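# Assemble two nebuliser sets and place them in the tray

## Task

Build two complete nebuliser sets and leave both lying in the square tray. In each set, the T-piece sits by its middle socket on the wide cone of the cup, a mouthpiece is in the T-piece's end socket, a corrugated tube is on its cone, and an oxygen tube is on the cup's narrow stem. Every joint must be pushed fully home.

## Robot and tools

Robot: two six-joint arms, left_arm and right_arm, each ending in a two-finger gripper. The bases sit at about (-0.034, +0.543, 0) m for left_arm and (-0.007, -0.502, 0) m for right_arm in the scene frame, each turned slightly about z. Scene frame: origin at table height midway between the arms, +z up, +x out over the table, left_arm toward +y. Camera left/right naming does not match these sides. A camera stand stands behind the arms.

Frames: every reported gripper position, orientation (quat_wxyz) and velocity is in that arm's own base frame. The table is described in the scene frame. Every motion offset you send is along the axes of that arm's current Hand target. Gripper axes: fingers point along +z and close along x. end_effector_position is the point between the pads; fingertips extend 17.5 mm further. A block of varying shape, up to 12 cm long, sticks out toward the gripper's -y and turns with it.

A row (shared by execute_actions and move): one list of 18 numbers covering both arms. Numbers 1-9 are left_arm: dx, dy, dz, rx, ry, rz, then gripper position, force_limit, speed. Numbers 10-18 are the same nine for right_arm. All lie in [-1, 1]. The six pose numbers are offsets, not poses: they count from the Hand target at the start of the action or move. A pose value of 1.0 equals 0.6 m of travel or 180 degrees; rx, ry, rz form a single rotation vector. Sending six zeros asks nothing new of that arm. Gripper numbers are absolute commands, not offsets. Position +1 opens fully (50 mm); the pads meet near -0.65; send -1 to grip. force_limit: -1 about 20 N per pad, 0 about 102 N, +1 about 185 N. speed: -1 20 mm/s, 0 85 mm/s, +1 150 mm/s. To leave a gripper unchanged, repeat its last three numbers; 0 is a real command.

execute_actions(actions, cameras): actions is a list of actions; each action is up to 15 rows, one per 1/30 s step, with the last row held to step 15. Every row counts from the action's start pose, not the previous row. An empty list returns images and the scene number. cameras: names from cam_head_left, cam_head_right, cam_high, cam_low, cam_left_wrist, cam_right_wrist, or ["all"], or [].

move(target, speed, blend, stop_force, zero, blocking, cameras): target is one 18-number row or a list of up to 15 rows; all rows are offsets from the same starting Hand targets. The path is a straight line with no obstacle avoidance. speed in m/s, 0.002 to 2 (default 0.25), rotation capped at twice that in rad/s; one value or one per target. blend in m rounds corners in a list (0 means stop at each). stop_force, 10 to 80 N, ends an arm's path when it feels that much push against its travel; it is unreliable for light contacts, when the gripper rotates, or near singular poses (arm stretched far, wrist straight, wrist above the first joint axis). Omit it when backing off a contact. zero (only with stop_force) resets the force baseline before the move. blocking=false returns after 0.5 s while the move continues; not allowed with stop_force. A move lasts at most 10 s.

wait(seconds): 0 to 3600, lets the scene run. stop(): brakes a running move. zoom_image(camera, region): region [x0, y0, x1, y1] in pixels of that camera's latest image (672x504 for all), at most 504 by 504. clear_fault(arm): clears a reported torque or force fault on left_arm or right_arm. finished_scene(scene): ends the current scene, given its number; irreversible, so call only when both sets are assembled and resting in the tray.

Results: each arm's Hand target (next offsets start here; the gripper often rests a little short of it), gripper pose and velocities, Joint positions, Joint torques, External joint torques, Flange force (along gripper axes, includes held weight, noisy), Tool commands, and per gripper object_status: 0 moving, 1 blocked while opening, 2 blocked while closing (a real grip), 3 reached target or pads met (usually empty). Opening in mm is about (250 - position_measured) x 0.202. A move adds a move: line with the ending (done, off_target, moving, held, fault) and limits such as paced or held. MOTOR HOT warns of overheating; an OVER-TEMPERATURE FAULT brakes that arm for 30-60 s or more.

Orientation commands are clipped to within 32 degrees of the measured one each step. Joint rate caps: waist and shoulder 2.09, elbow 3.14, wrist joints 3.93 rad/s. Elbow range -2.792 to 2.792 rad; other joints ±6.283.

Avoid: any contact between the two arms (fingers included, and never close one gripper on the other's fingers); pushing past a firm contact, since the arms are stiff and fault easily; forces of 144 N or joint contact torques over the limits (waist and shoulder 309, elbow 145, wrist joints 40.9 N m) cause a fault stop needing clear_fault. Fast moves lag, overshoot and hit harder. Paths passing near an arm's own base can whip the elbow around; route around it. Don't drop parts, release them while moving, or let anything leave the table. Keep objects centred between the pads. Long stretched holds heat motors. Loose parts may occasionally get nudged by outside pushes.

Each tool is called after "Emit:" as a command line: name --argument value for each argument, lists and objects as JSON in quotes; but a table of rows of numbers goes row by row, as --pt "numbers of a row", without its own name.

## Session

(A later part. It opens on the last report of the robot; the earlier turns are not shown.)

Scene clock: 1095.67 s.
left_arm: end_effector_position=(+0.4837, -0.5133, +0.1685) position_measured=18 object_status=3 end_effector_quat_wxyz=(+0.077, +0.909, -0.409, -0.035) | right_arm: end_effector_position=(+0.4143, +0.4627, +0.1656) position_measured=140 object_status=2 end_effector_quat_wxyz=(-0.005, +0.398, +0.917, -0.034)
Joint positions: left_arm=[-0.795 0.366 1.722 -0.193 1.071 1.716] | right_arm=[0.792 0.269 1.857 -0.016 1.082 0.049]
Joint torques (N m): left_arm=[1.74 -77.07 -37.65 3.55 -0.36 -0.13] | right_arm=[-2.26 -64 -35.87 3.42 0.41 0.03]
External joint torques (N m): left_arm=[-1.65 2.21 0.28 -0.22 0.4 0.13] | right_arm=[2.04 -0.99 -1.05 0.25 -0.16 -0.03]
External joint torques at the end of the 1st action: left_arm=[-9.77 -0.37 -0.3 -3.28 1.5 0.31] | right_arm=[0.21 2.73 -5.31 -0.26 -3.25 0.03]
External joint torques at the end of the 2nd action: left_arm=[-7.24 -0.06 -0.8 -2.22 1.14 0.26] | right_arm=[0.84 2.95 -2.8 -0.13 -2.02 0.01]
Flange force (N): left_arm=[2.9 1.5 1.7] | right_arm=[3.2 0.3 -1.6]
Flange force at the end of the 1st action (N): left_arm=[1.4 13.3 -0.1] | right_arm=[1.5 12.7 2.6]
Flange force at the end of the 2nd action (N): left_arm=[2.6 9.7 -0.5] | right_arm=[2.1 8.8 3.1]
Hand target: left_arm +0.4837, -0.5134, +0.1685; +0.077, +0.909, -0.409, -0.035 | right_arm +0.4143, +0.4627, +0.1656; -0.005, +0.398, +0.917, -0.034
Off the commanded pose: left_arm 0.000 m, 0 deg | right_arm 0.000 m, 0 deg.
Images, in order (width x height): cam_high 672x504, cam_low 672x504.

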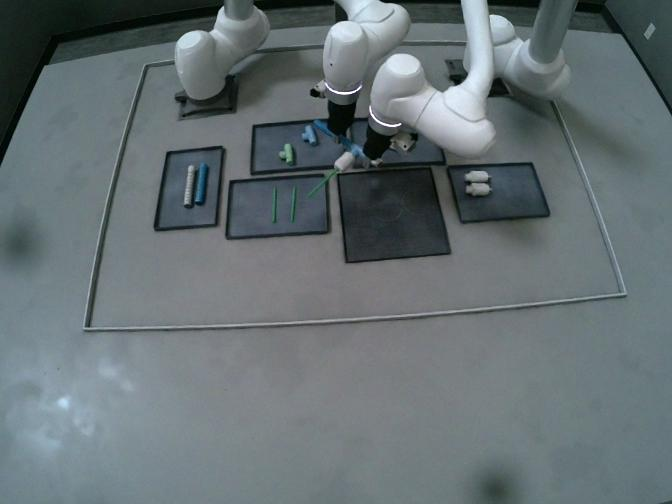

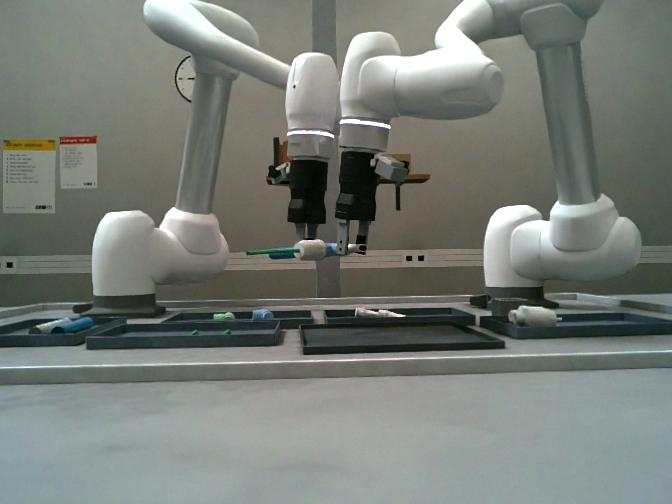

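Emit:
move --target '[0,0,-0.17,0,0,0,0.9,0,-0.7,0,0,0,0,0,0,-1,-0.2,-0.5]' --speed 0.15 --cameras '["cam_low","cam_high"]'

Emit:
zoom_image --camera "cam_low" --region '[240, 210, 380, 290]'

Emit:
zoom_image --camera "cam_high" --region '[298, 106, 398, 186]'

Scene clock: 1101.43 s.
left_arm: end_effector_position=(+0.4966, -0.5020, +0.2691) position_measured=18 object_status=3 end_effector_quat_wxyz=(+0.077, +0.909, -0.409, -0.035) | right_arm: end_effector_position=(+0.4143, +0.4627, +0.1656) position_measured=140 object_status=2 end_effector_quat_wxyz=(-0.005, +0.398, +0.917, -0.034)
Joint positions: left_arm=[-0.77 0.301 1.615 -0.179 1.244 1.705] | right_arm=[0.792 0.269 1.857 -0.016 1.082 0.049]
Joint torques (N m): left_arm=[1.64 -74.15 -40.78 3.84 -0.39 -0.16] | right_arm=[-2.24 -64.71 -35.92 3.44 0.37 0.05]
External joint torques (N m): left_arm=[-1.35 2.61 0.21 -0.22 0.44 0.16] | right_arm=[2.01 -0.18 -0.9 0.22 -0.12 -0.05]
Flange force (N): left_arm=[3.8 0.9 1.2] | right_arm=[3.2 1.2 -0.9]
Hand target: left_arm +0.4966, -0.5020, +0.2691; +0.077, +0.909, -0.409, -0.035 | right_arm +0.4143, +0.4627, +0.1656; -0.005, +0.398, +0.917, -0.034
Off the commanded pose: left_arm 0.000 m, 0 deg | right_arm 0.000 m, 0 deg.
move: done
Images, in order (width x height): cam_high 672x504, cam_low 672x504.

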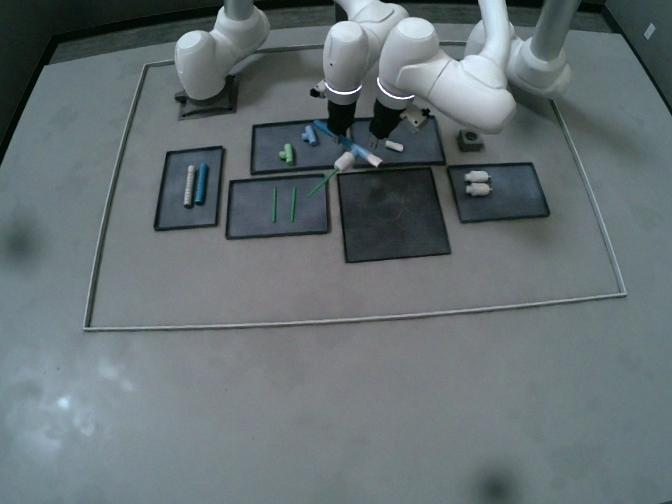

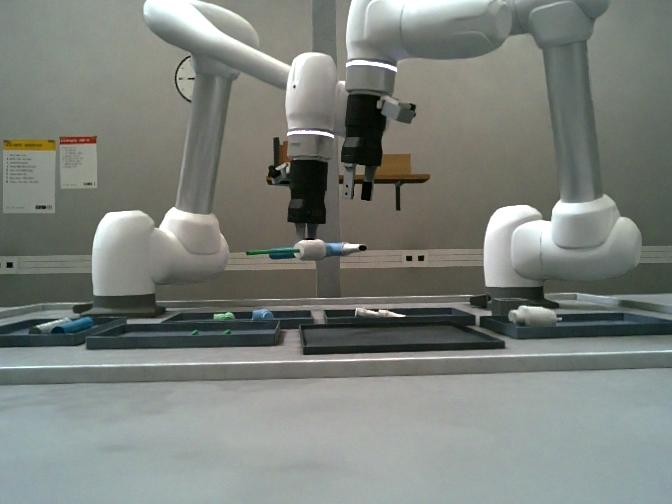

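Scaled by 3.600 from the camera's image (finer frame: 960x720).

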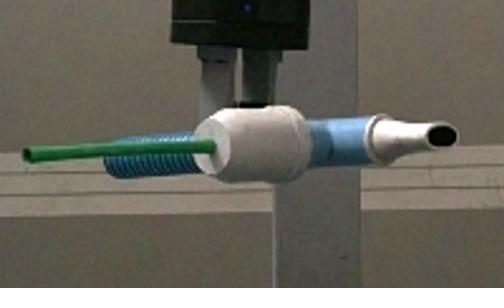

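Scaled by 5.040 from the camera's image (finer frame: 960x720).

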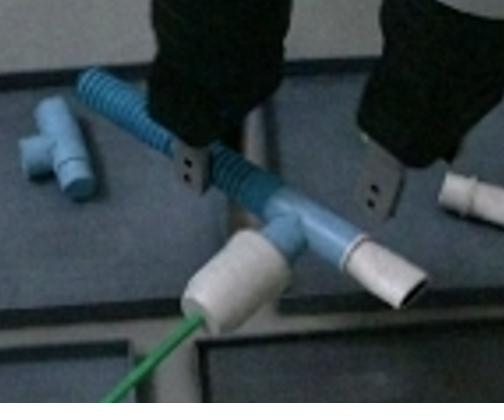

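Emit:
move --target '[-0.3863,-0.4617,0.0377,0.054,0,0,1,0,-0.7,0,0,0,0,0,0,-1,-0.2,-0.5]' --speed 0.4

Emit:
move --pt "0 0 0 0 0 0.733 1 0 -0.7 0.0578 0.1887 -0.0122 0 -0.0162 -0.25 -1 -0.2 -0.5" --pt "0 0 0 0 0 0.733 1 0 -0.7 0.0578 0.2 0.1625 0 -0.0162 -0.25 -1 -0.2 -0.5" --speed 0.2 --blend 0.02 --cameras '["cam_low","cam_high","cam_head_left","cam_left_wrist"]'

Emit:
zoom_image --camera "cam_high" --region '[310, 130, 470, 270]'

Emit:
zoom_image --camera "cam_low" --region '[270, 240, 450, 370]'

Scene clock: 1114.00 s.
left_arm: end_effector_position=(+0.5442, -0.1499, +0.2003) position_measured=3 object_status=3 end_effector_quat_wxyz=(+0.000, +0.912, -0.410, +0.000) | right_arm: end_effector_position=(+0.4143, +0.4627, +0.1656) position_measured=140 object_status=2 end_effector_quat_wxyz=(-0.005, +0.398, +0.917, -0.034)
Joint positions: left_arm=[-0.33 0.126 1.963 0.001 1.053 2.086] | right_arm=[0.792 0.269 1.857 -0.016 1.082 0.049]
Joint torques (N m): left_arm=[0.36 -54.34 -37.98 4.06 -0.43 -0.14] | right_arm=[-2.13 -64.63 -35.94 3.44 0.41 -0.02]
External joint torques (N m): left_arm=[-0.74 3.7 0.3 -0.26 0.39 0.14] | right_arm=[1.95 -0.85 -1.09 0.25 -0.16 0.02]
Flange force (N): left_arm=[4.9 -1.9 2.7] | right_arm=[3.1 0.6 -1.6]
Hand target: left_arm +0.5443, -0.1499, +0.2002; +0.000, +0.912, -0.410, +0.000 | right_arm +0.4143, +0.4627, +0.1656; -0.005, +0.398, +0.917, -0.034
Off the commanded pose: left_arm 0.000 m, 0 deg | right_arm 0.000 m, 0 deg.
move: done

Scene clock: 1120.63 s.
left_arm: end_effector_position=(+0.5443, -0.1499, +0.2002) position_measured=3 object_status=3 end_effector_quat_wxyz=(+0.000, +0.003, +1.000, +0.000) | right_arm: end_effector_position=(+0.4746, +0.5641, +0.0598) position_measured=140 object_status=2 end_effector_quat_wxyz=(+0.005, +0.016, +0.999, -0.039)
Joint positions: left_arm=[-0.33 0.126 1.963 0 1.053 4.389] | right_arm=[0.847 0.522 1.704 -0.07 0.97 -0.649]
Joint torques (N m): left_arm=[1.68 -52.96 -37.85 3.97 -0.45 -0.17] | right_arm=[-1.97 -86.24 -33.45 3.06 0.36 -0.02]
External joint torques (N m): left_arm=[-1.64 2.09 0.2 -0.25 0.42 0.17] | right_arm=[1.87 -1.16 -0.91 0.23 -0.16 0.02]
Flange force (N): left_arm=[-2.0 -3.2 1.2] | right_arm=[1.7 1.8 -1.6]
Hand target: left_arm +0.5443, -0.1499, +0.2002; +0.000, +0.003, +1.000, +0.000 | right_arm +0.4746, +0.5641, +0.0598; +0.005, +0.016, +0.999, -0.039
Off the commanded pose: left_arm 0.000 m, 0 deg | right_arm 0.000 m, 0 deg.
move: done
Images, in order (width x height): cam_head_left 672x504, cam_high 672x504, cam_low 672x504, cam_left_wrist 672x504.

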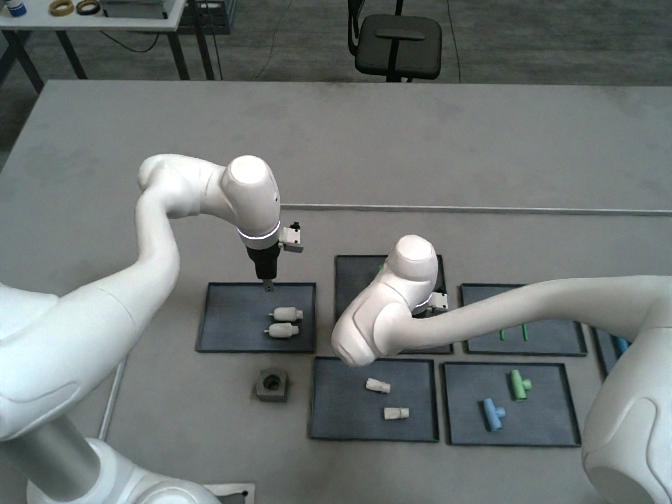

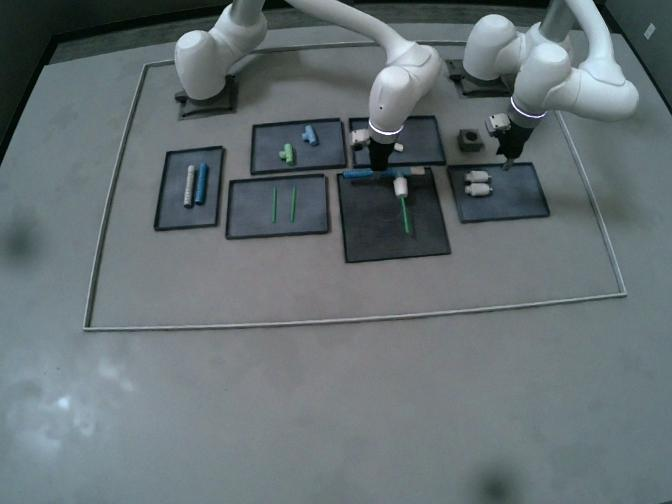

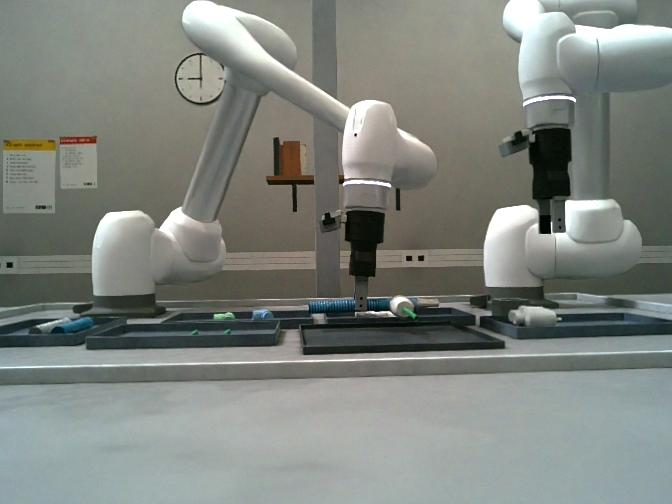

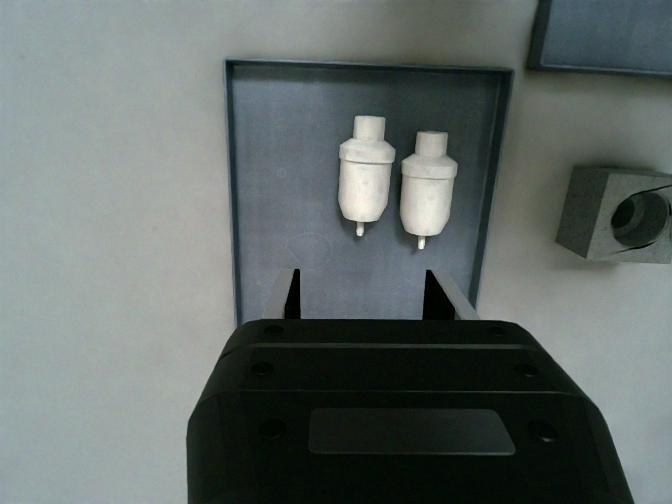

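Scaled by 3.150 from the camera's image (finer frame: 960x720).

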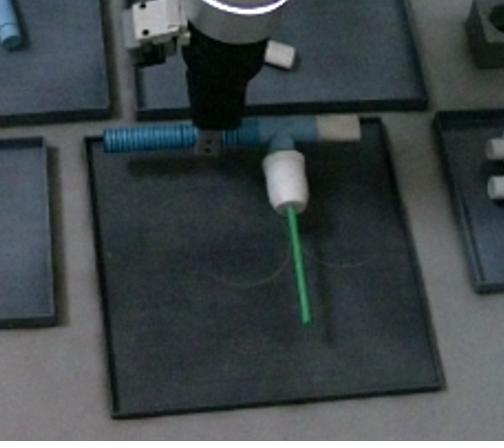

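Scaled by 2.800 from the camera's image (finer frame: 960x720).

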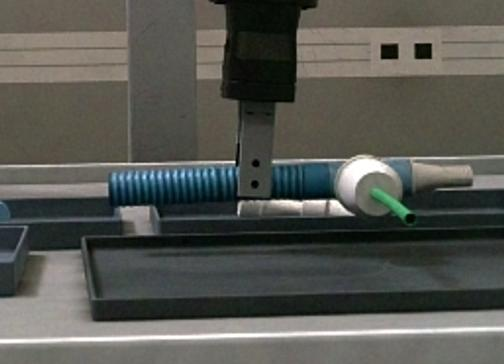

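Emit:
move --target '[0,0,0,0,0,0,1,0,-0.7,-0.0167,0.0155,0.028,0,0,0,-1,-0.2,-0.5]' --speed 0.06

Emit:
move --target '[0,0,0,0,0,0,1,0,-0.7,0,0.0025,0.0312,0,0,0,-1,-0.2,-0.5]' --speed 0.006 --stop_force 10 --cameras '["cam_low","cam_high"]'

Emit:
zoom_image --camera "cam_high" --region '[310, 130, 470, 270]'

Emit:
zoom_image --camera "cam_low" --region '[270, 260, 450, 370]'

Scene clock: 1128.47 s.
left_arm: end_effector_position=(+0.5443, -0.1499, +0.2002) position_measured=3 object_status=3 end_effector_quat_wxyz=(+0.000, +0.003, +1.000, +0.000) | right_arm: end_effector_position=(+0.4851, +0.5717, +0.0425) position_measured=140 object_status=2 end_effector_quat_wxyz=(+0.005, +0.016, +0.999, -0.039)
Joint positions: left_arm=[-0.33 0.126 1.963 0 1.053 4.389] | right_arm=[0.844 0.555 1.686 -0.071 0.955 -0.652]
Joint torques (N m): left_arm=[1.43 -52.97 -37.96 3.94 -0.43 -0.15] | right_arm=[-2.12 -89.36 -32.95 3.05 0.35 0]
External joint torques (N m): left_arm=[-1.5 2.58 0.45 -0.24 0.4 0.15] | right_arm=[1.9 -0.89 -1.03 0.21 -0.15 0]
Flange force (N): left_arm=[-2.4 -3.1 1.9] | right_arm=[1.3 2.3 -1.4]
Hand target: left_arm +0.5443, -0.1499, +0.2002; +0.000, +0.003, +1.000, +0.000 | right_arm +0.4851, +0.5717, +0.0424; +0.005, +0.016, +0.999, -0.039
Off the commanded pose: left_arm 0.000 m, 0 deg | right_arm 0.000 m, 0 deg.
move: done

Scene clock: 1131.40 s.
left_arm: end_effector_position=(+0.5443, -0.1499, +0.2002) position_measured=3 object_status=3 end_effector_quat_wxyz=(+0.000, +0.003, +1.000, +0.000) | right_arm: end_effector_position=(+0.4852, +0.5718, +0.0284) position_measured=140 object_status=2 end_effector_quat_wxyz=(+0.005, +0.016, +0.999, -0.039)
Joint positions: left_arm=[-0.33 0.126 1.963 0 1.053 4.389] | right_arm=[0.844 0.57 1.693 -0.072 0.933 -0.65]
Joint torques (N m): left_arm=[1.45 -53.01 -37.88 3.98 -0.47 -0.12] | right_arm=[-2.26 -81.44 -28.58 3.09 0.34 -0.01]
External joint torques (N m): left_arm=[-1.47 2.39 0.28 -0.26 0.44 0.12] | right_arm=[2.14 -9.18 -4.7 0.1 -0.14 0.01]
Flange force (N): left_arm=[-2.4 -3.1 1.5] | right_arm=[2.7 0.0 -11.6]
Hand target: left_arm +0.5443, -0.1499, +0.2002; +0.000, +0.003, +1.000, +0.000 | right_arm +0.4852, +0.5718, +0.0284; +0.005, +0.016, +0.999, -0.039 (not the last commanded pose)
Off the commanded pose: left_arm 0.000 m, 0 deg | right_arm 0.005 m, 0 deg.
move: contact (right_arm)
Images, in order (width x height): cam_high 672x504, cam_low 672x504.

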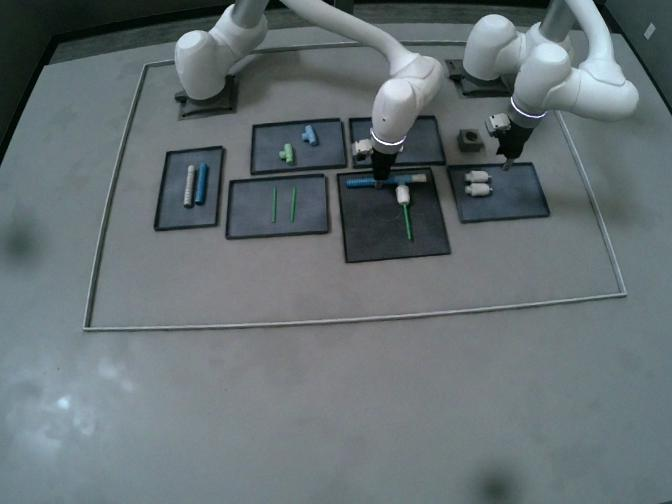

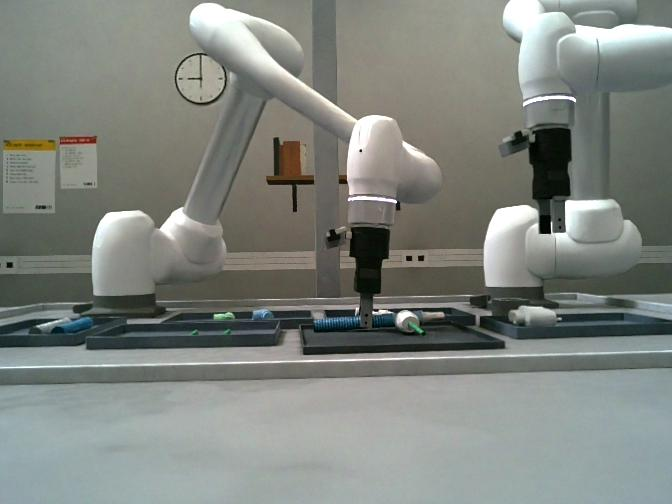

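Scaled by 3.150 from the camera's image (finer frame: 960x720).

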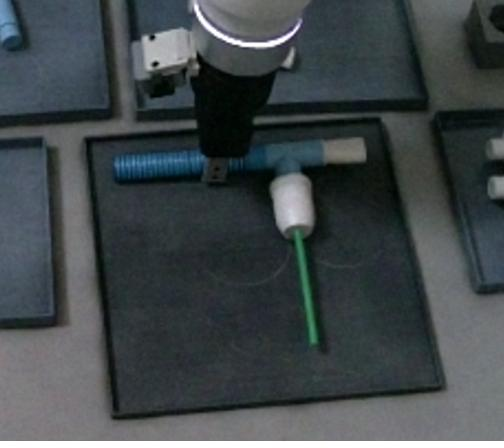

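Scaled by 2.800 from the camera's image (finer frame: 960x720).

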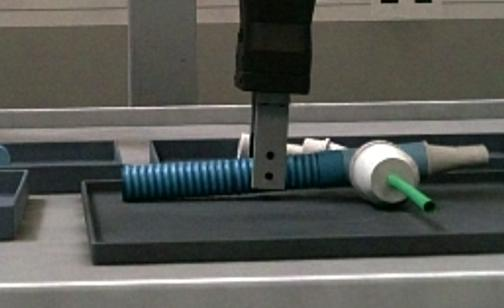

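Emit:
execute_actions --actions '[[[0,0,0,0,0,0,0.736,0,-0.7,0,0,0,0,0,0,-0.3,-0.2,-0.9]],[[0,0,0,0,0,0,0.736,0,-0.7,0,0,0,0,0,0,0.6,-0.2,-0.7]],[[0,0,0,0,0,0,0.736,0,-0.7,0,0,0,0,0,0,0.67,-0.2,-0.7]]]'

Emit:
move --target '[0.0172,-0.0177,0.2333,0,0,0.0167,0.736,0,-0.7,0,0,-0.2,0,0,0,0.67,-0.2,-0.7]' --speed 0.2 --cameras '["cam_low","cam_high","cam_left_wrist"]'

Emit:
zoom_image --camera "cam_high" --region '[310, 130, 470, 270]'

Emit:
zoom_image --camera "cam_low" --region '[270, 260, 450, 370]'

Scene clock: 1144.03 s.
left_arm: end_effector_position=(+0.5443, -0.1499, +0.2002) position_measured=43 object_status=3 end_effector_quat_wxyz=(+0.000, +0.003, +1.000, +0.000) | right_arm: end_effector_position=(+0.4852, +0.5717, +0.0284) position_measured=52 object_status=3 end_effector_quat_wxyz=(+0.005, +0.016, +0.999, -0.039)
Joint positions: left_arm=[-0.33 0.126 1.963 0 1.053 4.389] | right_arm=[0.844 0.57 1.693 -0.072 0.933 -0.65]
Joint torques (N m): left_arm=[1.58 -53.14 -37.89 3.96 -0.42 -0.17] | right_arm=[-1.97 -89.8 -32.33 3.04 0.34 0.08]
External joint torques (N m): left_arm=[-1.67 2.44 0.25 -0.24 0.39 0.17] | right_arm=[1.71 -0.86 -0.94 0.15 -0.14 -0.08]
External joint torques at the end of the 1st action: left_arm=[-1.92 2.43 0.32 -0.27 0.4 0.11] | right_arm=[1.26 -8.81 -4.57 0.08 -0.13 0.05]
External joint torques at the end of the 2nd action: left_arm=[-1.58 2.21 0.34 -0.26 0.42 0.16] | right_arm=[2.17 -0.71 -1 0.2 -0.22 -0.03]
Flange force (N): left_arm=[-2.4 -3.4 1.6] | right_arm=[1.1 2.0 -1.3]
Flange force at the end of the 1st action (N): left_arm=[-2.1 -3.9 1.7] | right_arm=[1.8 -0.6 -11.1]
Flange force at the end of the 2nd action (N): left_arm=[-2.0 -3.1 1.5] | right_arm=[1.5 2.6 -1.1]
Hand target: left_arm +0.5443, -0.1499, +0.2002; +0.000, +0.003, +1.000, +0.000 | right_arm +0.4852, +0.5718, +0.0284; +0.005, +0.016, +0.999, -0.039
Off the commanded pose: left_arm 0.000 m, 0 deg | right_arm 0.000 m, 0 deg.

Scene clock: 1145.10 s.
left_arm: end_effector_position=(+0.5338, -0.1604, +0.0603) position_measured=43 object_status=3 end_effector_quat_wxyz=(+0.000, +0.030, +1.000, +0.000) | right_arm: end_effector_position=(+0.4842, +0.5811, +0.1480) position_measured=52 object_status=3 end_effector_quat_wxyz=(+0.005, +0.016, +0.999, -0.039)
Joint positions: left_arm=[-0.354 0.27 2.097 0 0.776 4.417] | right_arm=[0.853 0.47 1.6 -0.064 1.126 -0.656]
Joint torques (N m): left_arm=[1.55 -61.59 -30.53 3.26 -0.47 -0.17] | right_arm=[-2.26 -85.57 -36.93 3.43 0.38 -0.03]
External joint torques (N m): left_arm=[-1.57 3.72 0.25 -0.26 0.44 0.17] | right_arm=[2.27 -1.02 -1.18 0.22 -0.18 0.02]
Flange force (N): left_arm=[-3.8 -3.5 4.2] | right_arm=[1.7 2.6 -1.7]
Hand target: left_arm +0.5338, -0.1604, +0.0602; +0.000, +0.030, +1.000, +0.000 | right_arm +0.4843, +0.5811, +0.1481; +0.005, +0.016, +0.999, -0.039
Off the commanded pose: left_arm 0.000 m, 0 deg | right_arm 0.000 m, 0 deg.
move: done
Images, in order (width x height): cam_high 672x504, cam_low 672x504, cam_left_wrist 672x504.

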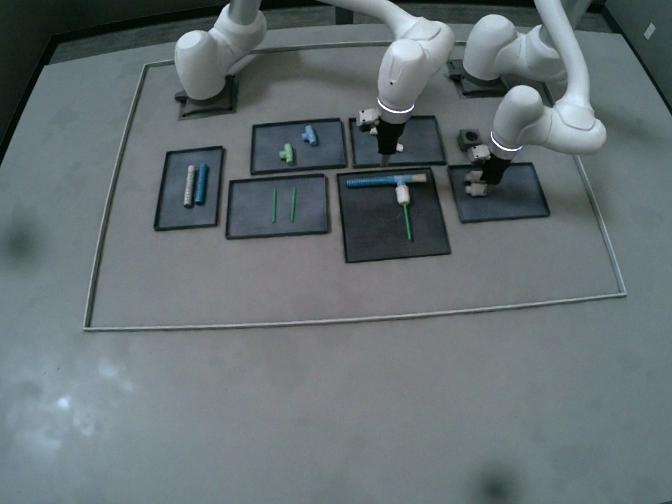

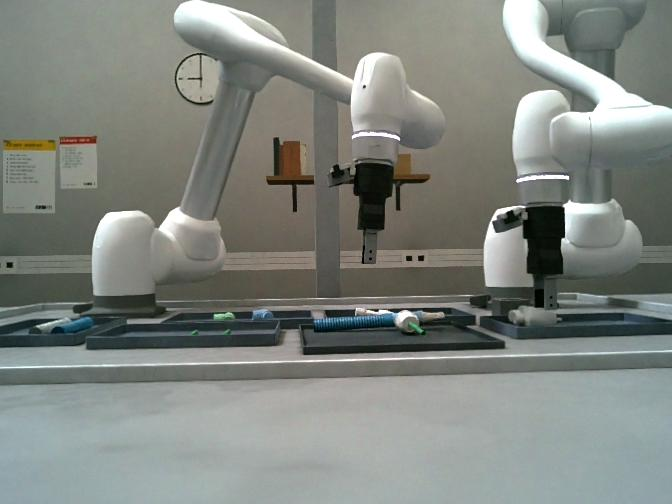

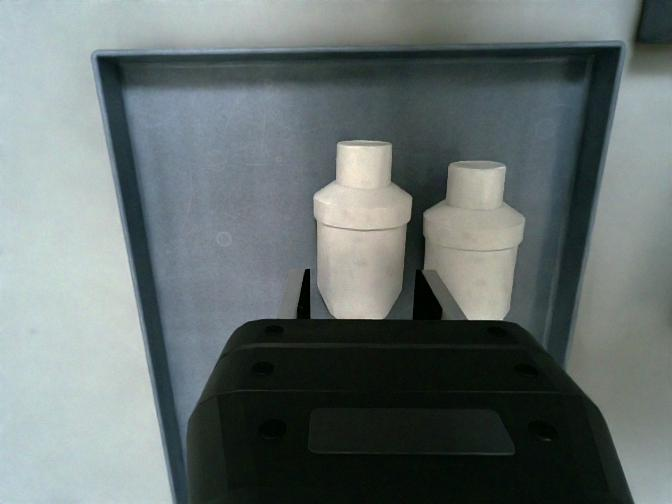

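Scaled by 3.150 from the camera's image (finer frame: 960x720).

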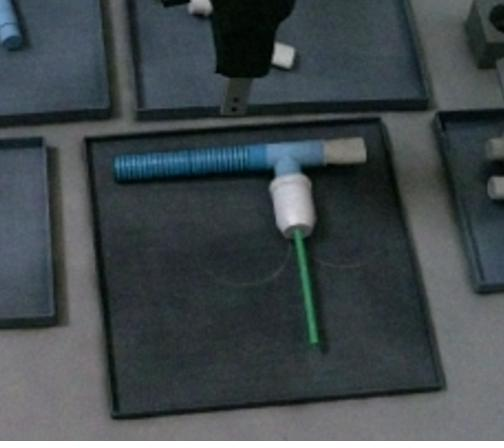

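Scaled by 2.800 from the camera's image (finer frame: 960x720).

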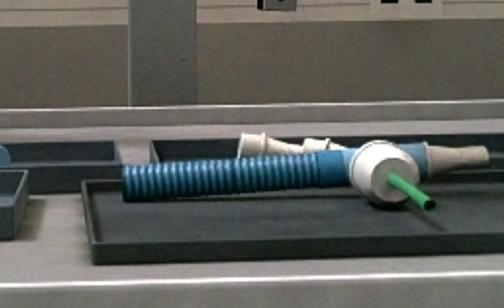

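Emit:
move --target '[-0.0008,0,0.0614,0,0,0,0.736,0,-0.7,0,0,-0.05,-0.025,0,0,0.67,-0.2,-0.7]' --speed 0.1

Emit:
move --target '[0,0,0,0,0,0,-1,0,-0.5,0.0055,-0.51,0.0,0,0,0.489,1,-0.2,-0.7]' --speed 0.35 --cameras '["cam_right_wrist","cam_left_wrist"]'

Scene clock: 1154.70 s.
left_arm: end_effector_position=(+0.5342, -0.1604, +0.0234) position_measured=43 object_status=3 end_effector_quat_wxyz=(+0.000, +0.030, +1.000, +0.000) | right_arm: end_effector_position=(+0.4840, +0.5834, +0.1779) position_measured=52 object_status=3 end_effector_quat_wxyz=(+0.005, +0.016, +1.000, +0.000)
Joint positions: left_arm=[-0.354 0.322 2.118 0.001 0.703 4.417] | right_arm=[0.836 0.424 1.609 -0.009 1.101 -0.699]
Joint torques (N m): left_arm=[1.54 -63.82 -28.17 3.06 -0.45 -0.14] | right_arm=[-2.05 -82.18 -38.11 3.7 0.14 0.01]
External joint torques (N m): left_arm=[-1.84 2.82 0.09 -0.3 0.41 0.14] | right_arm=[1.92 -0.92 -1.14 0.17 -0.13 -0.01]
Flange force (N): left_arm=[-2.6 -3.7 3.3] | right_arm=[1.3 2.5 -1.5]
Hand target: left_arm +0.5342, -0.1604, +0.0234; +0.000, +0.030, +1.000, +0.000 | right_arm +0.4840, +0.5835, +0.1780; +0.005, +0.016, +1.000, +0.000
Off the commanded pose: left_arm 0.000 m, 0 deg | right_arm 0.000 m, 0 deg.
move: done

Scene clock: 1157.33 s.
left_arm: end_effector_position=(+0.5342, -0.1604, +0.0234) position_measured=69 object_status=2 end_effector_quat_wxyz=(+0.000, +0.030, +1.000, +0.000) | right_arm: end_effector_position=(+0.4708, +0.2778, +0.1777) position_measured=3 object_status=3 end_effector_quat_wxyz=(+0.004, +0.706, +0.708, +0.004)
Joint positions: left_arm=[-0.354 0.322 2.118 0.001 0.703 4.417] | right_arm=[0.472 0.115 2.023 -0.005 0.994 0.473]
Joint torques (N m): left_arm=[1.76 -63.64 -28.18 3.04 -0.45 -0.13] | right_arm=[-2.1 -47.8 -35.81 3.42 0.19 0]
External joint torques (N m): left_arm=[-2.09 2.45 0.13 -0.27 0.41 0.13] | right_arm=[1.77 -1.03 -1.13 0.27 -0.19 0]
Flange force (N): left_arm=[-1.9 -4.1 2.8] | right_arm=[3.1 -1.1 -1.8]
Hand target: left_arm +0.5342, -0.1604, +0.0234; +0.000, +0.030, +1.000, +0.000 | right_arm +0.4708, +0.2777, +0.1777; +0.004, +0.706, +0.708, +0.004
Off the commanded pose: left_arm 0.000 m, 0 deg | right_arm 0.000 m, 0 deg.
move: done
Images, in order (width x height): cam_left_wrist 672x504, cam_right_wrist 672x504.

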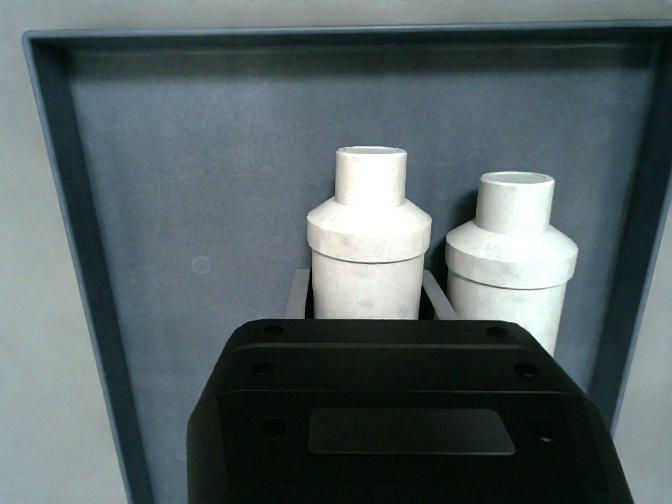

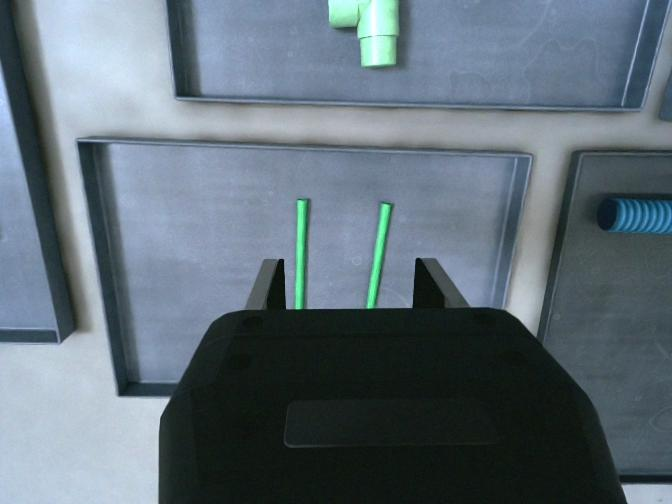

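Emit:
move --pt "0 0 -0.25 0 0 0 -1 0 -0.5 -0.0543 0.061 0.2 0 0 0.015 1 -0.2 -0.7" --pt "0.0322 -0.5913 -0.3 0 0 -0.75 -1 0 -0.5 -0.0543 0.061 0.258 0 0 0.015 1 -0.2 -0.7" --speed '[0.25,0.35]' --blend 0.03 --cameras '["cam_right_wrist","cam_left_wrist","cam_low"]'

Scene clock: 1171.73 s.
left_arm: end_effector_position=(+0.4941, -0.5135, +0.2032) position_measured=69 object_status=2 end_effector_quat_wxyz=(+0.000, +0.912, -0.410, +0.000) | right_arm: end_effector_position=(+0.5091, +0.2453, +0.0233) position_measured=3 object_status=3 end_effector_quat_wxyz=(+0.004, +0.723, +0.691, +0.004)
Joint positions: left_arm=[-0.853 0.343 1.677 0 1.122 1.562] | right_arm=[0.39 0.327 2.11 -0.006 0.694 0.439]
Joint torques (N m): left_arm=[1.98 -76.76 -39.31 4.2 -0.44 -0.13] | right_arm=[-2.42 -61.15 -27.5 2.63 0.24 0.06]
External joint torques (N m): left_arm=[-1.76 2.4 0.2 -0.23 0.43 0.13] | right_arm=[2.15 -1.44 -1 0.23 -0.24 -0.06]
Flange force (N): left_arm=[3.3 2.2 1.2] | right_arm=[3.4 -1.6 -2.1]
Hand target: left_arm +0.4941, -0.5135, +0.2032; +0.000, +0.912, -0.410, +0.000 | right_arm +0.5091, +0.2453, +0.0233; +0.004, +0.723, +0.691, +0.004
Off the commanded pose: left_arm 0.000 m, 0 deg | right_arm 0.000 m, 0 deg.
move: done
Images, in order (width x height): cam_low 672x504, cam_left_wrist 672x504, cam_right_wrist 672x504.

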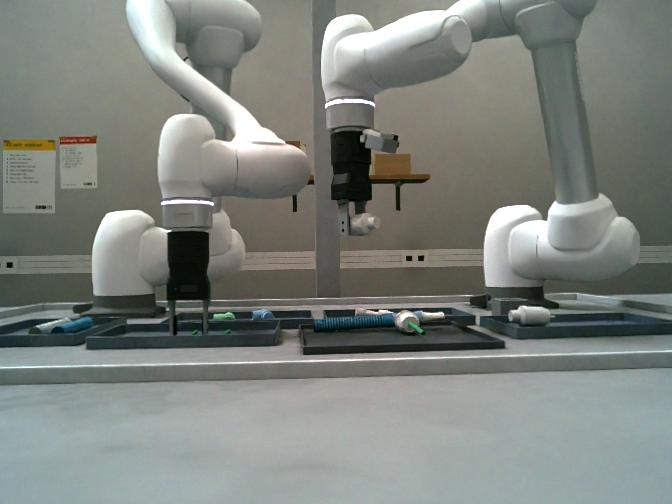

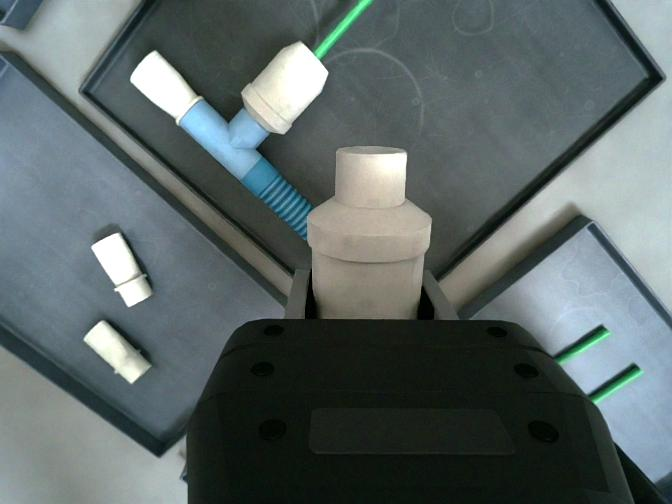

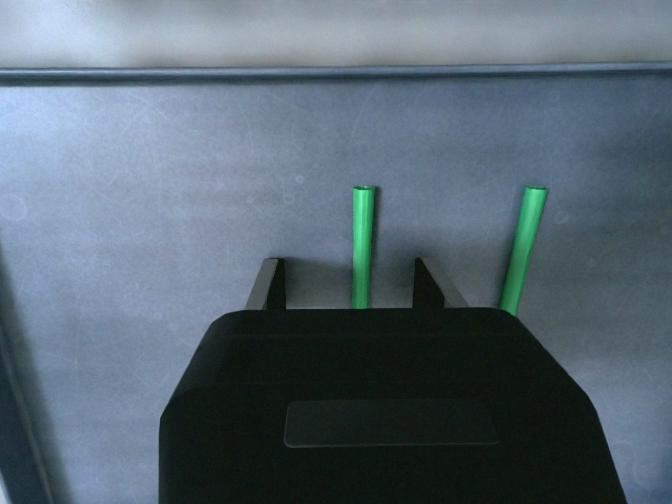

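Emit:
execute_actions --actions '[[[0,0,0,0,0,0,-1,0,-0.5,0.0073,0,0.003,0,0,0,1,-0.2,-0.7]],[[0,0,0,0,0,0,-1,0,-0.5,0,0,0,0,0,0,-1,-0.2,0]],[[0,0,0,0,0,0,-1,0,-0.5,0,0,0,0,0,0,-1,-0.2,0]]]'

Scene clock: 1177.87 s.
left_arm: end_effector_position=(+0.4941, -0.5135, +0.2032) position_measured=69 object_status=2 end_effector_quat_wxyz=(+0.000, +0.912, -0.410, +0.000) | right_arm: end_effector_position=(+0.5093, +0.2497, +0.0215) position_measured=227 object_status=2 end_effector_quat_wxyz=(+0.004, +0.723, +0.691, +0.004)
Joint positions: left_arm=[-0.853 0.343 1.677 0 1.122 1.562] | right_arm=[0.397 0.332 2.107 -0.006 0.692 0.446]
Joint torques (N m): left_arm=[1.6 -77.07 -39.41 4.15 -0.4 -0.16] | right_arm=[-2.09 -61.89 -27.48 2.62 0.19 0.01]
External joint torques (N m): left_arm=[-1.73 2.56 0.34 -0.19 0.39 0.16] | right_arm=[1.99 -1.09 -0.77 0.21 -0.18 -0.01]
External joint torques at the end of the 1st action: left_arm=[-1.88 2.45 0.25 -0.23 0.41 0.11] | right_arm=[2 -1.31 -0.9 0.19 -0.17 -0.02]
External joint torques at the end of the 2nd action: left_arm=[-1.65 2.64 0.54 -0.25 0.41 0.15] | right_arm=[1.89 -0.93 -0.81 0.17 -0.19 -0.04]
Flange force (N): left_arm=[3.3 2.1 1.5] | right_arm=[3.2 -1.5 -1.6]
Flange force at the end of the 1st action (N): left_arm=[3.3 2.4 1.3] | right_arm=[3.2 -1.5 -2.0]
Flange force at the end of the 2nd action (N): left_arm=[3.0 2.0 1.7] | right_arm=[3.1 -1.1 -1.4]
Hand target: left_arm +0.4941, -0.5135, +0.2032; +0.000, +0.912, -0.410, +0.000 | right_arm +0.5093, +0.2497, +0.0215; +0.004, +0.723, +0.691, +0.004
Off the commanded pose: left_arm 0.000 m, 0 deg | right_arm 0.000 m, 0 deg.

Emit:
move --pt "0 0 0 0 0 0 -1 0 -0.5 0 0 -0.2 0 0 0 -1 -0.2 0" --pt "0 0 0 0 0 0 -1 0 -0.5 0.2964 -0.205 -0.3238 0 0 -0.2545 -1 -0.2 0" --speed '[0.15,0.3]' --blend 0.03 --cameras '["cam_right_wrist","cam_high","cam_low"]'

Emit:
zoom_image --camera "cam_low" --region '[260, 190, 400, 270]'

Emit:
zoom_image --camera "cam_high" --region '[300, 100, 400, 180]'

Scene clock: 1186.27 s.
left_arm: end_effector_position=(+0.4941, -0.5135, +0.2032) position_measured=69 object_status=2 end_effector_quat_wxyz=(+0.000, +0.912, -0.410, +0.000) | right_arm: end_effector_position=(+0.3925, +0.4327, +0.2146) position_measured=227 object_status=2 end_effector_quat_wxyz=(+0.005, +0.397, +0.918, +0.002)
Joint positions: left_arm=[-0.853 0.343 1.677 0 1.122 1.562] | right_arm=[0.779 0.14 1.917 -0.009 1.076 0.028]
Joint torques (N m): left_arm=[1.63 -77.19 -39.46 4.19 -0.42 -0.14] | right_arm=[-2.3 -52.1 -37.54 3.64 0.18 -0.01]
External joint torques (N m): left_arm=[-1.45 3.08 0.46 -0.23 0.41 0.14] | right_arm=[2.35 -1.39 -1.11 0.22 -0.15 0]
Flange force (N): left_arm=[3.8 1.7 1.9] | right_arm=[4.0 -0.3 -2.1]
Hand target: left_arm +0.4941, -0.5135, +0.2032; +0.000, +0.912, -0.410, +0.000 | right_arm +0.3924, +0.4328, +0.2146; +0.005, +0.397, +0.918, +0.002
Off the commanded pose: left_arm 0.000 m, 0 deg | right_arm 0.000 m, 0 deg.
move: done
Images, in order (width x height): cam_high 672x504, cam_low 672x504, cam_right_wrist 672x504.

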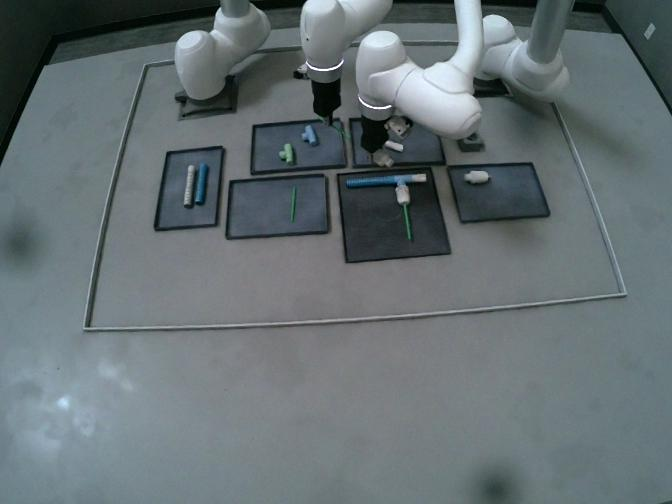

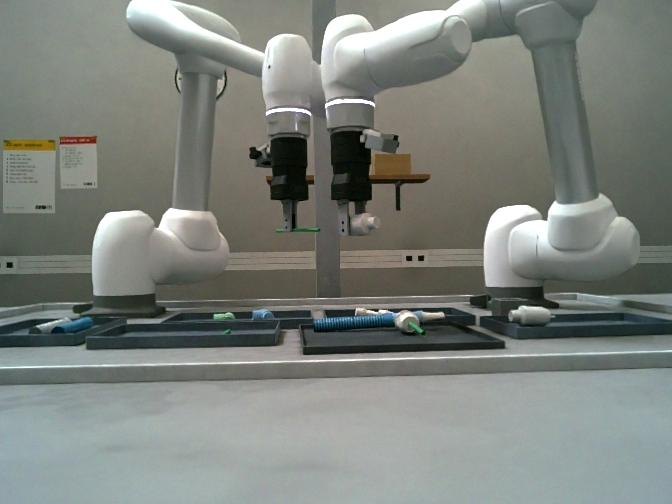

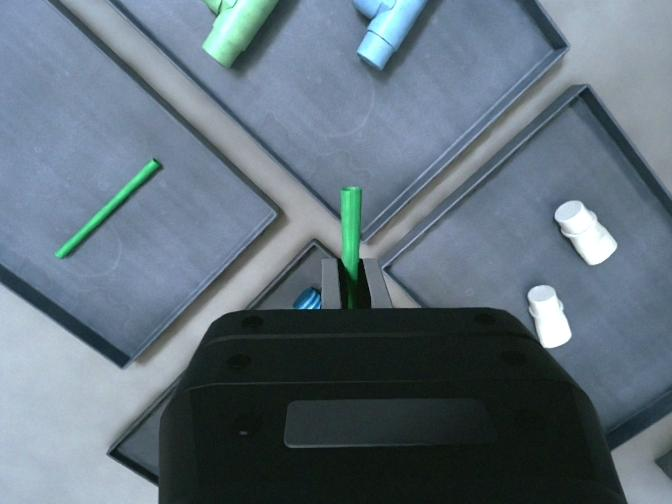

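Scaled by 3.600 from the camera's image (finer frame: 960x720).

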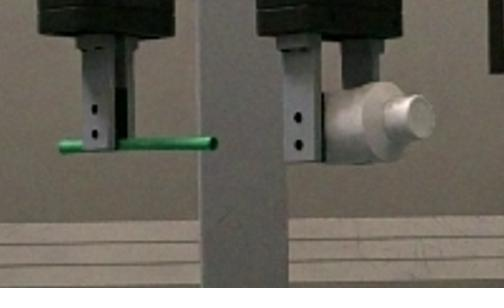

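Scaled by 5.040 from the camera's image (finer frame: 960x720).

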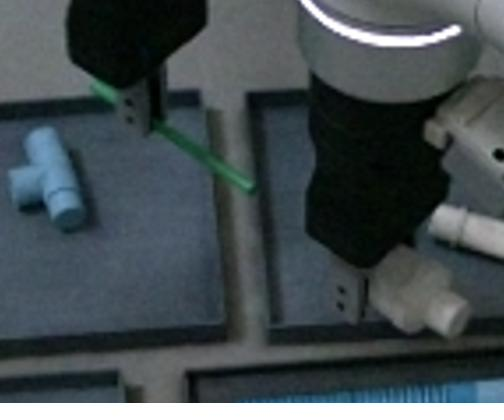

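Emit:
zoom_image --camera "cam_low" --region '[310, 205, 390, 245]'

Emit:
zoom_image --camera "cam_high" --region '[340, 130, 400, 175]'

Scaled by 6.300 from the camera's image (finer frame: 960x720).

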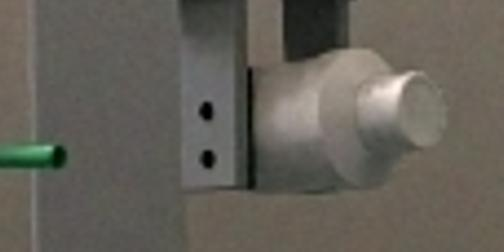

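Scaled by 8.400 from the camera's image (finer frame: 960x720).

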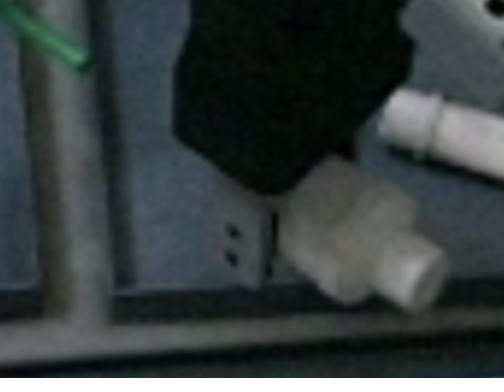

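Emit:
move --target '[0,0,0,0,0,0,-1,0,-0.5,0,0.042,0.0035,-0.019,0,0,-1,-0.2,0]' --speed 0.1 --cameras '["cam_high","cam_low"]'

Emit:
zoom_image --camera "cam_low" --region '[310, 205, 390, 245]'

Emit:
zoom_image --camera "cam_high" --region '[330, 110, 400, 170]'

Scene clock: 1211.50 s.
left_arm: end_effector_position=(+0.4941, -0.5135, +0.2032) position_measured=69 object_status=2 end_effector_quat_wxyz=(+0.000, +0.912, -0.410, +0.000) | right_arm: end_effector_position=(+0.4107, +0.4500, +0.2127) position_measured=227 object_status=2 end_effector_quat_wxyz=(+0.017, +0.397, +0.917, +0.030)
Joint positions: left_arm=[-0.853 0.343 1.677 0 1.122 1.562] | right_arm=[0.778 0.154 1.905 -0.01 1.014 0.029]
Joint torques (N m): left_arm=[1.68 -77.04 -39.36 4.22 -0.42 -0.13] | right_arm=[-2.08 -53.97 -37.58 3.62 0.05 0.03]
External joint torques (N m): left_arm=[-1.75 3.01 0.37 -0.27 0.41 0.13] | right_arm=[1.86 -1.14 -1.21 0.21 -0.21 -0.03]
Flange force (N): left_arm=[3.9 2.1 1.8] | right_arm=[3.1 0.4 -1.8]
Hand target: left_arm +0.4941, -0.5135, +0.2032; +0.000, +0.912, -0.410, +0.000 | right_arm +0.4108, +0.4500, +0.2127; +0.017, +0.397, +0.917, +0.030
Off the commanded pose: left_arm 0.000 m, 0 deg | right_arm 0.000 m, 0 deg.
move: done

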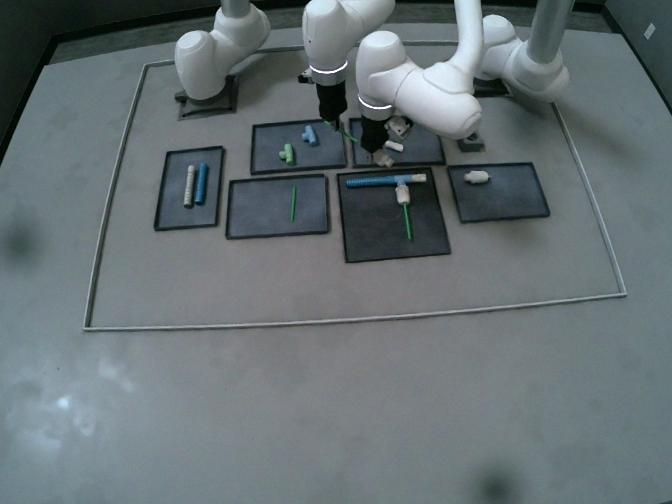

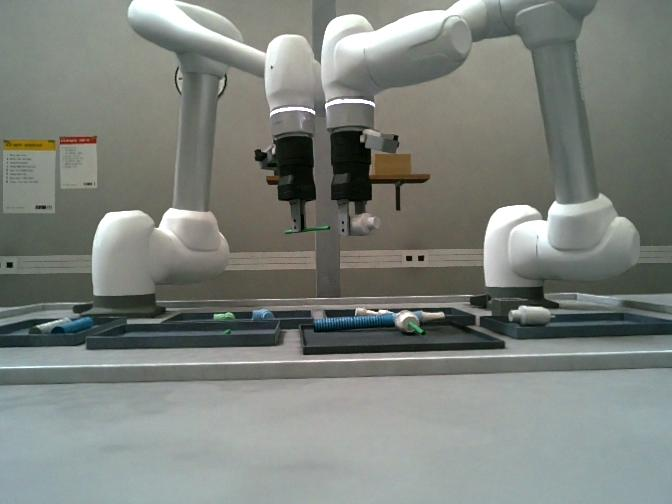

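Scaled by 6.300 from the camera's image (finer frame: 960x720).

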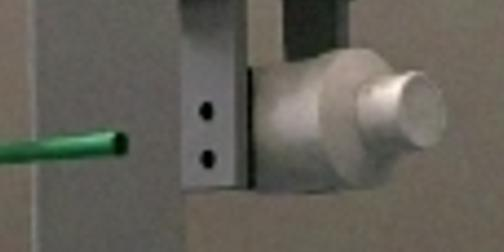

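Scaled by 7.200 from the camera's image (finer frame: 960x720).

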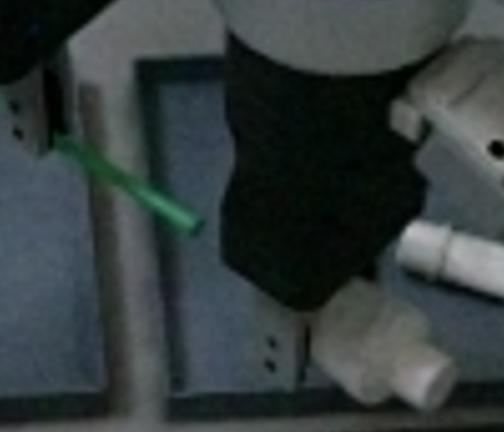

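Emit:
move --target '[0,0,0,0,0,0,-1,0,-0.5,0,0.0333,0.001,0,0,0,-1,-0.2,0]' --speed 0.01 --stop_force 10 --cameras '["cam_high","cam_low"]'

Emit:
zoom_image --camera "cam_low" --region '[310, 205, 390, 245]'

Emit:
zoom_image --camera "cam_high" --region '[330, 110, 400, 170]'

Scene clock: 1221.43 s.
left_arm: end_effector_position=(+0.4941, -0.5135, +0.2032) position_measured=69 object_status=2 end_effector_quat_wxyz=(+0.000, +0.912, -0.410, +0.000) | right_arm: end_effector_position=(+0.4253, +0.4637, +0.2135) position_measured=227 object_status=2 end_effector_quat_wxyz=(+0.017, +0.397, +0.917, +0.030)
Joint positions: left_arm=[-0.853 0.343 1.677 0 1.122 1.562] | right_arm=[0.778 0.184 1.868 -0.01 1.022 0.028]
Joint torques (N m): left_arm=[1.86 -76.78 -39.42 4.17 -0.42 -0.16] | right_arm=[-1.99 -57.22 -37.66 3.63 0.02 0.04]
External joint torques (N m): left_arm=[-1.93 2.7 0.41 -0.21 0.41 0.16] | right_arm=[1.83 -1.41 -1.2 0.22 -0.16 -0.04]
Flange force (N): left_arm=[3.3 2.4 1.6] | right_arm=[2.9 0.1 -2.1]
Hand target: left_arm +0.4941, -0.5135, +0.2032; +0.000, +0.912, -0.410, +0.000 | right_arm +0.4253, +0.4637, +0.2135; +0.017, +0.397, +0.917, +0.030
Off the commanded pose: left_arm 0.000 m, 0 deg | right_arm 0.000 m, 0 deg.
move: done

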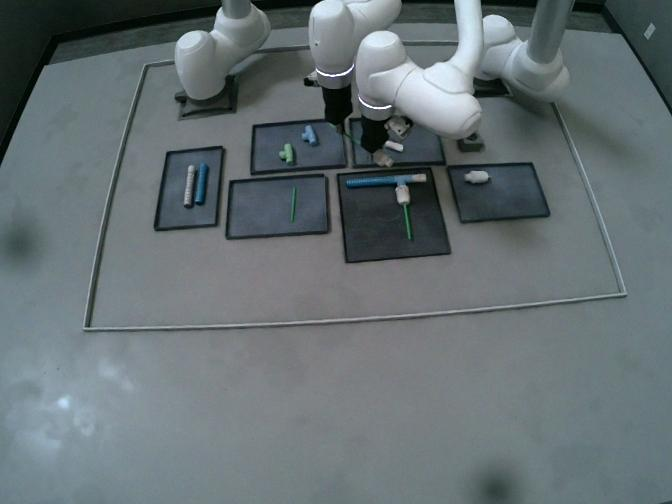

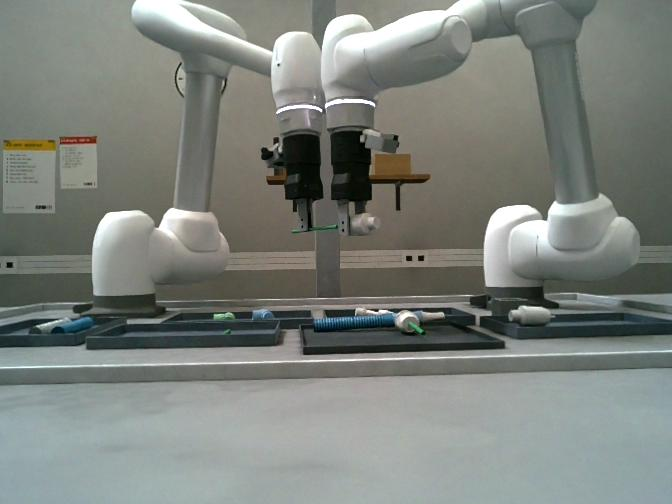

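Scaled by 6.300 from the camera's image (finer frame: 960x720).

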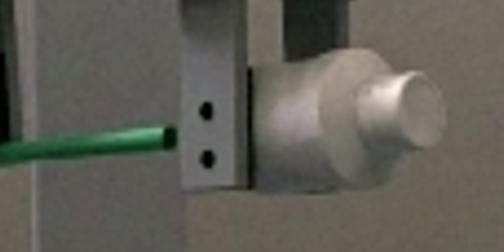

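Scaled by 7.200 from the camera's image (finer frame: 960x720).

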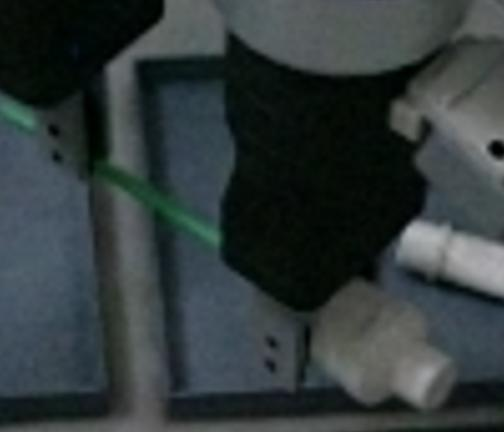

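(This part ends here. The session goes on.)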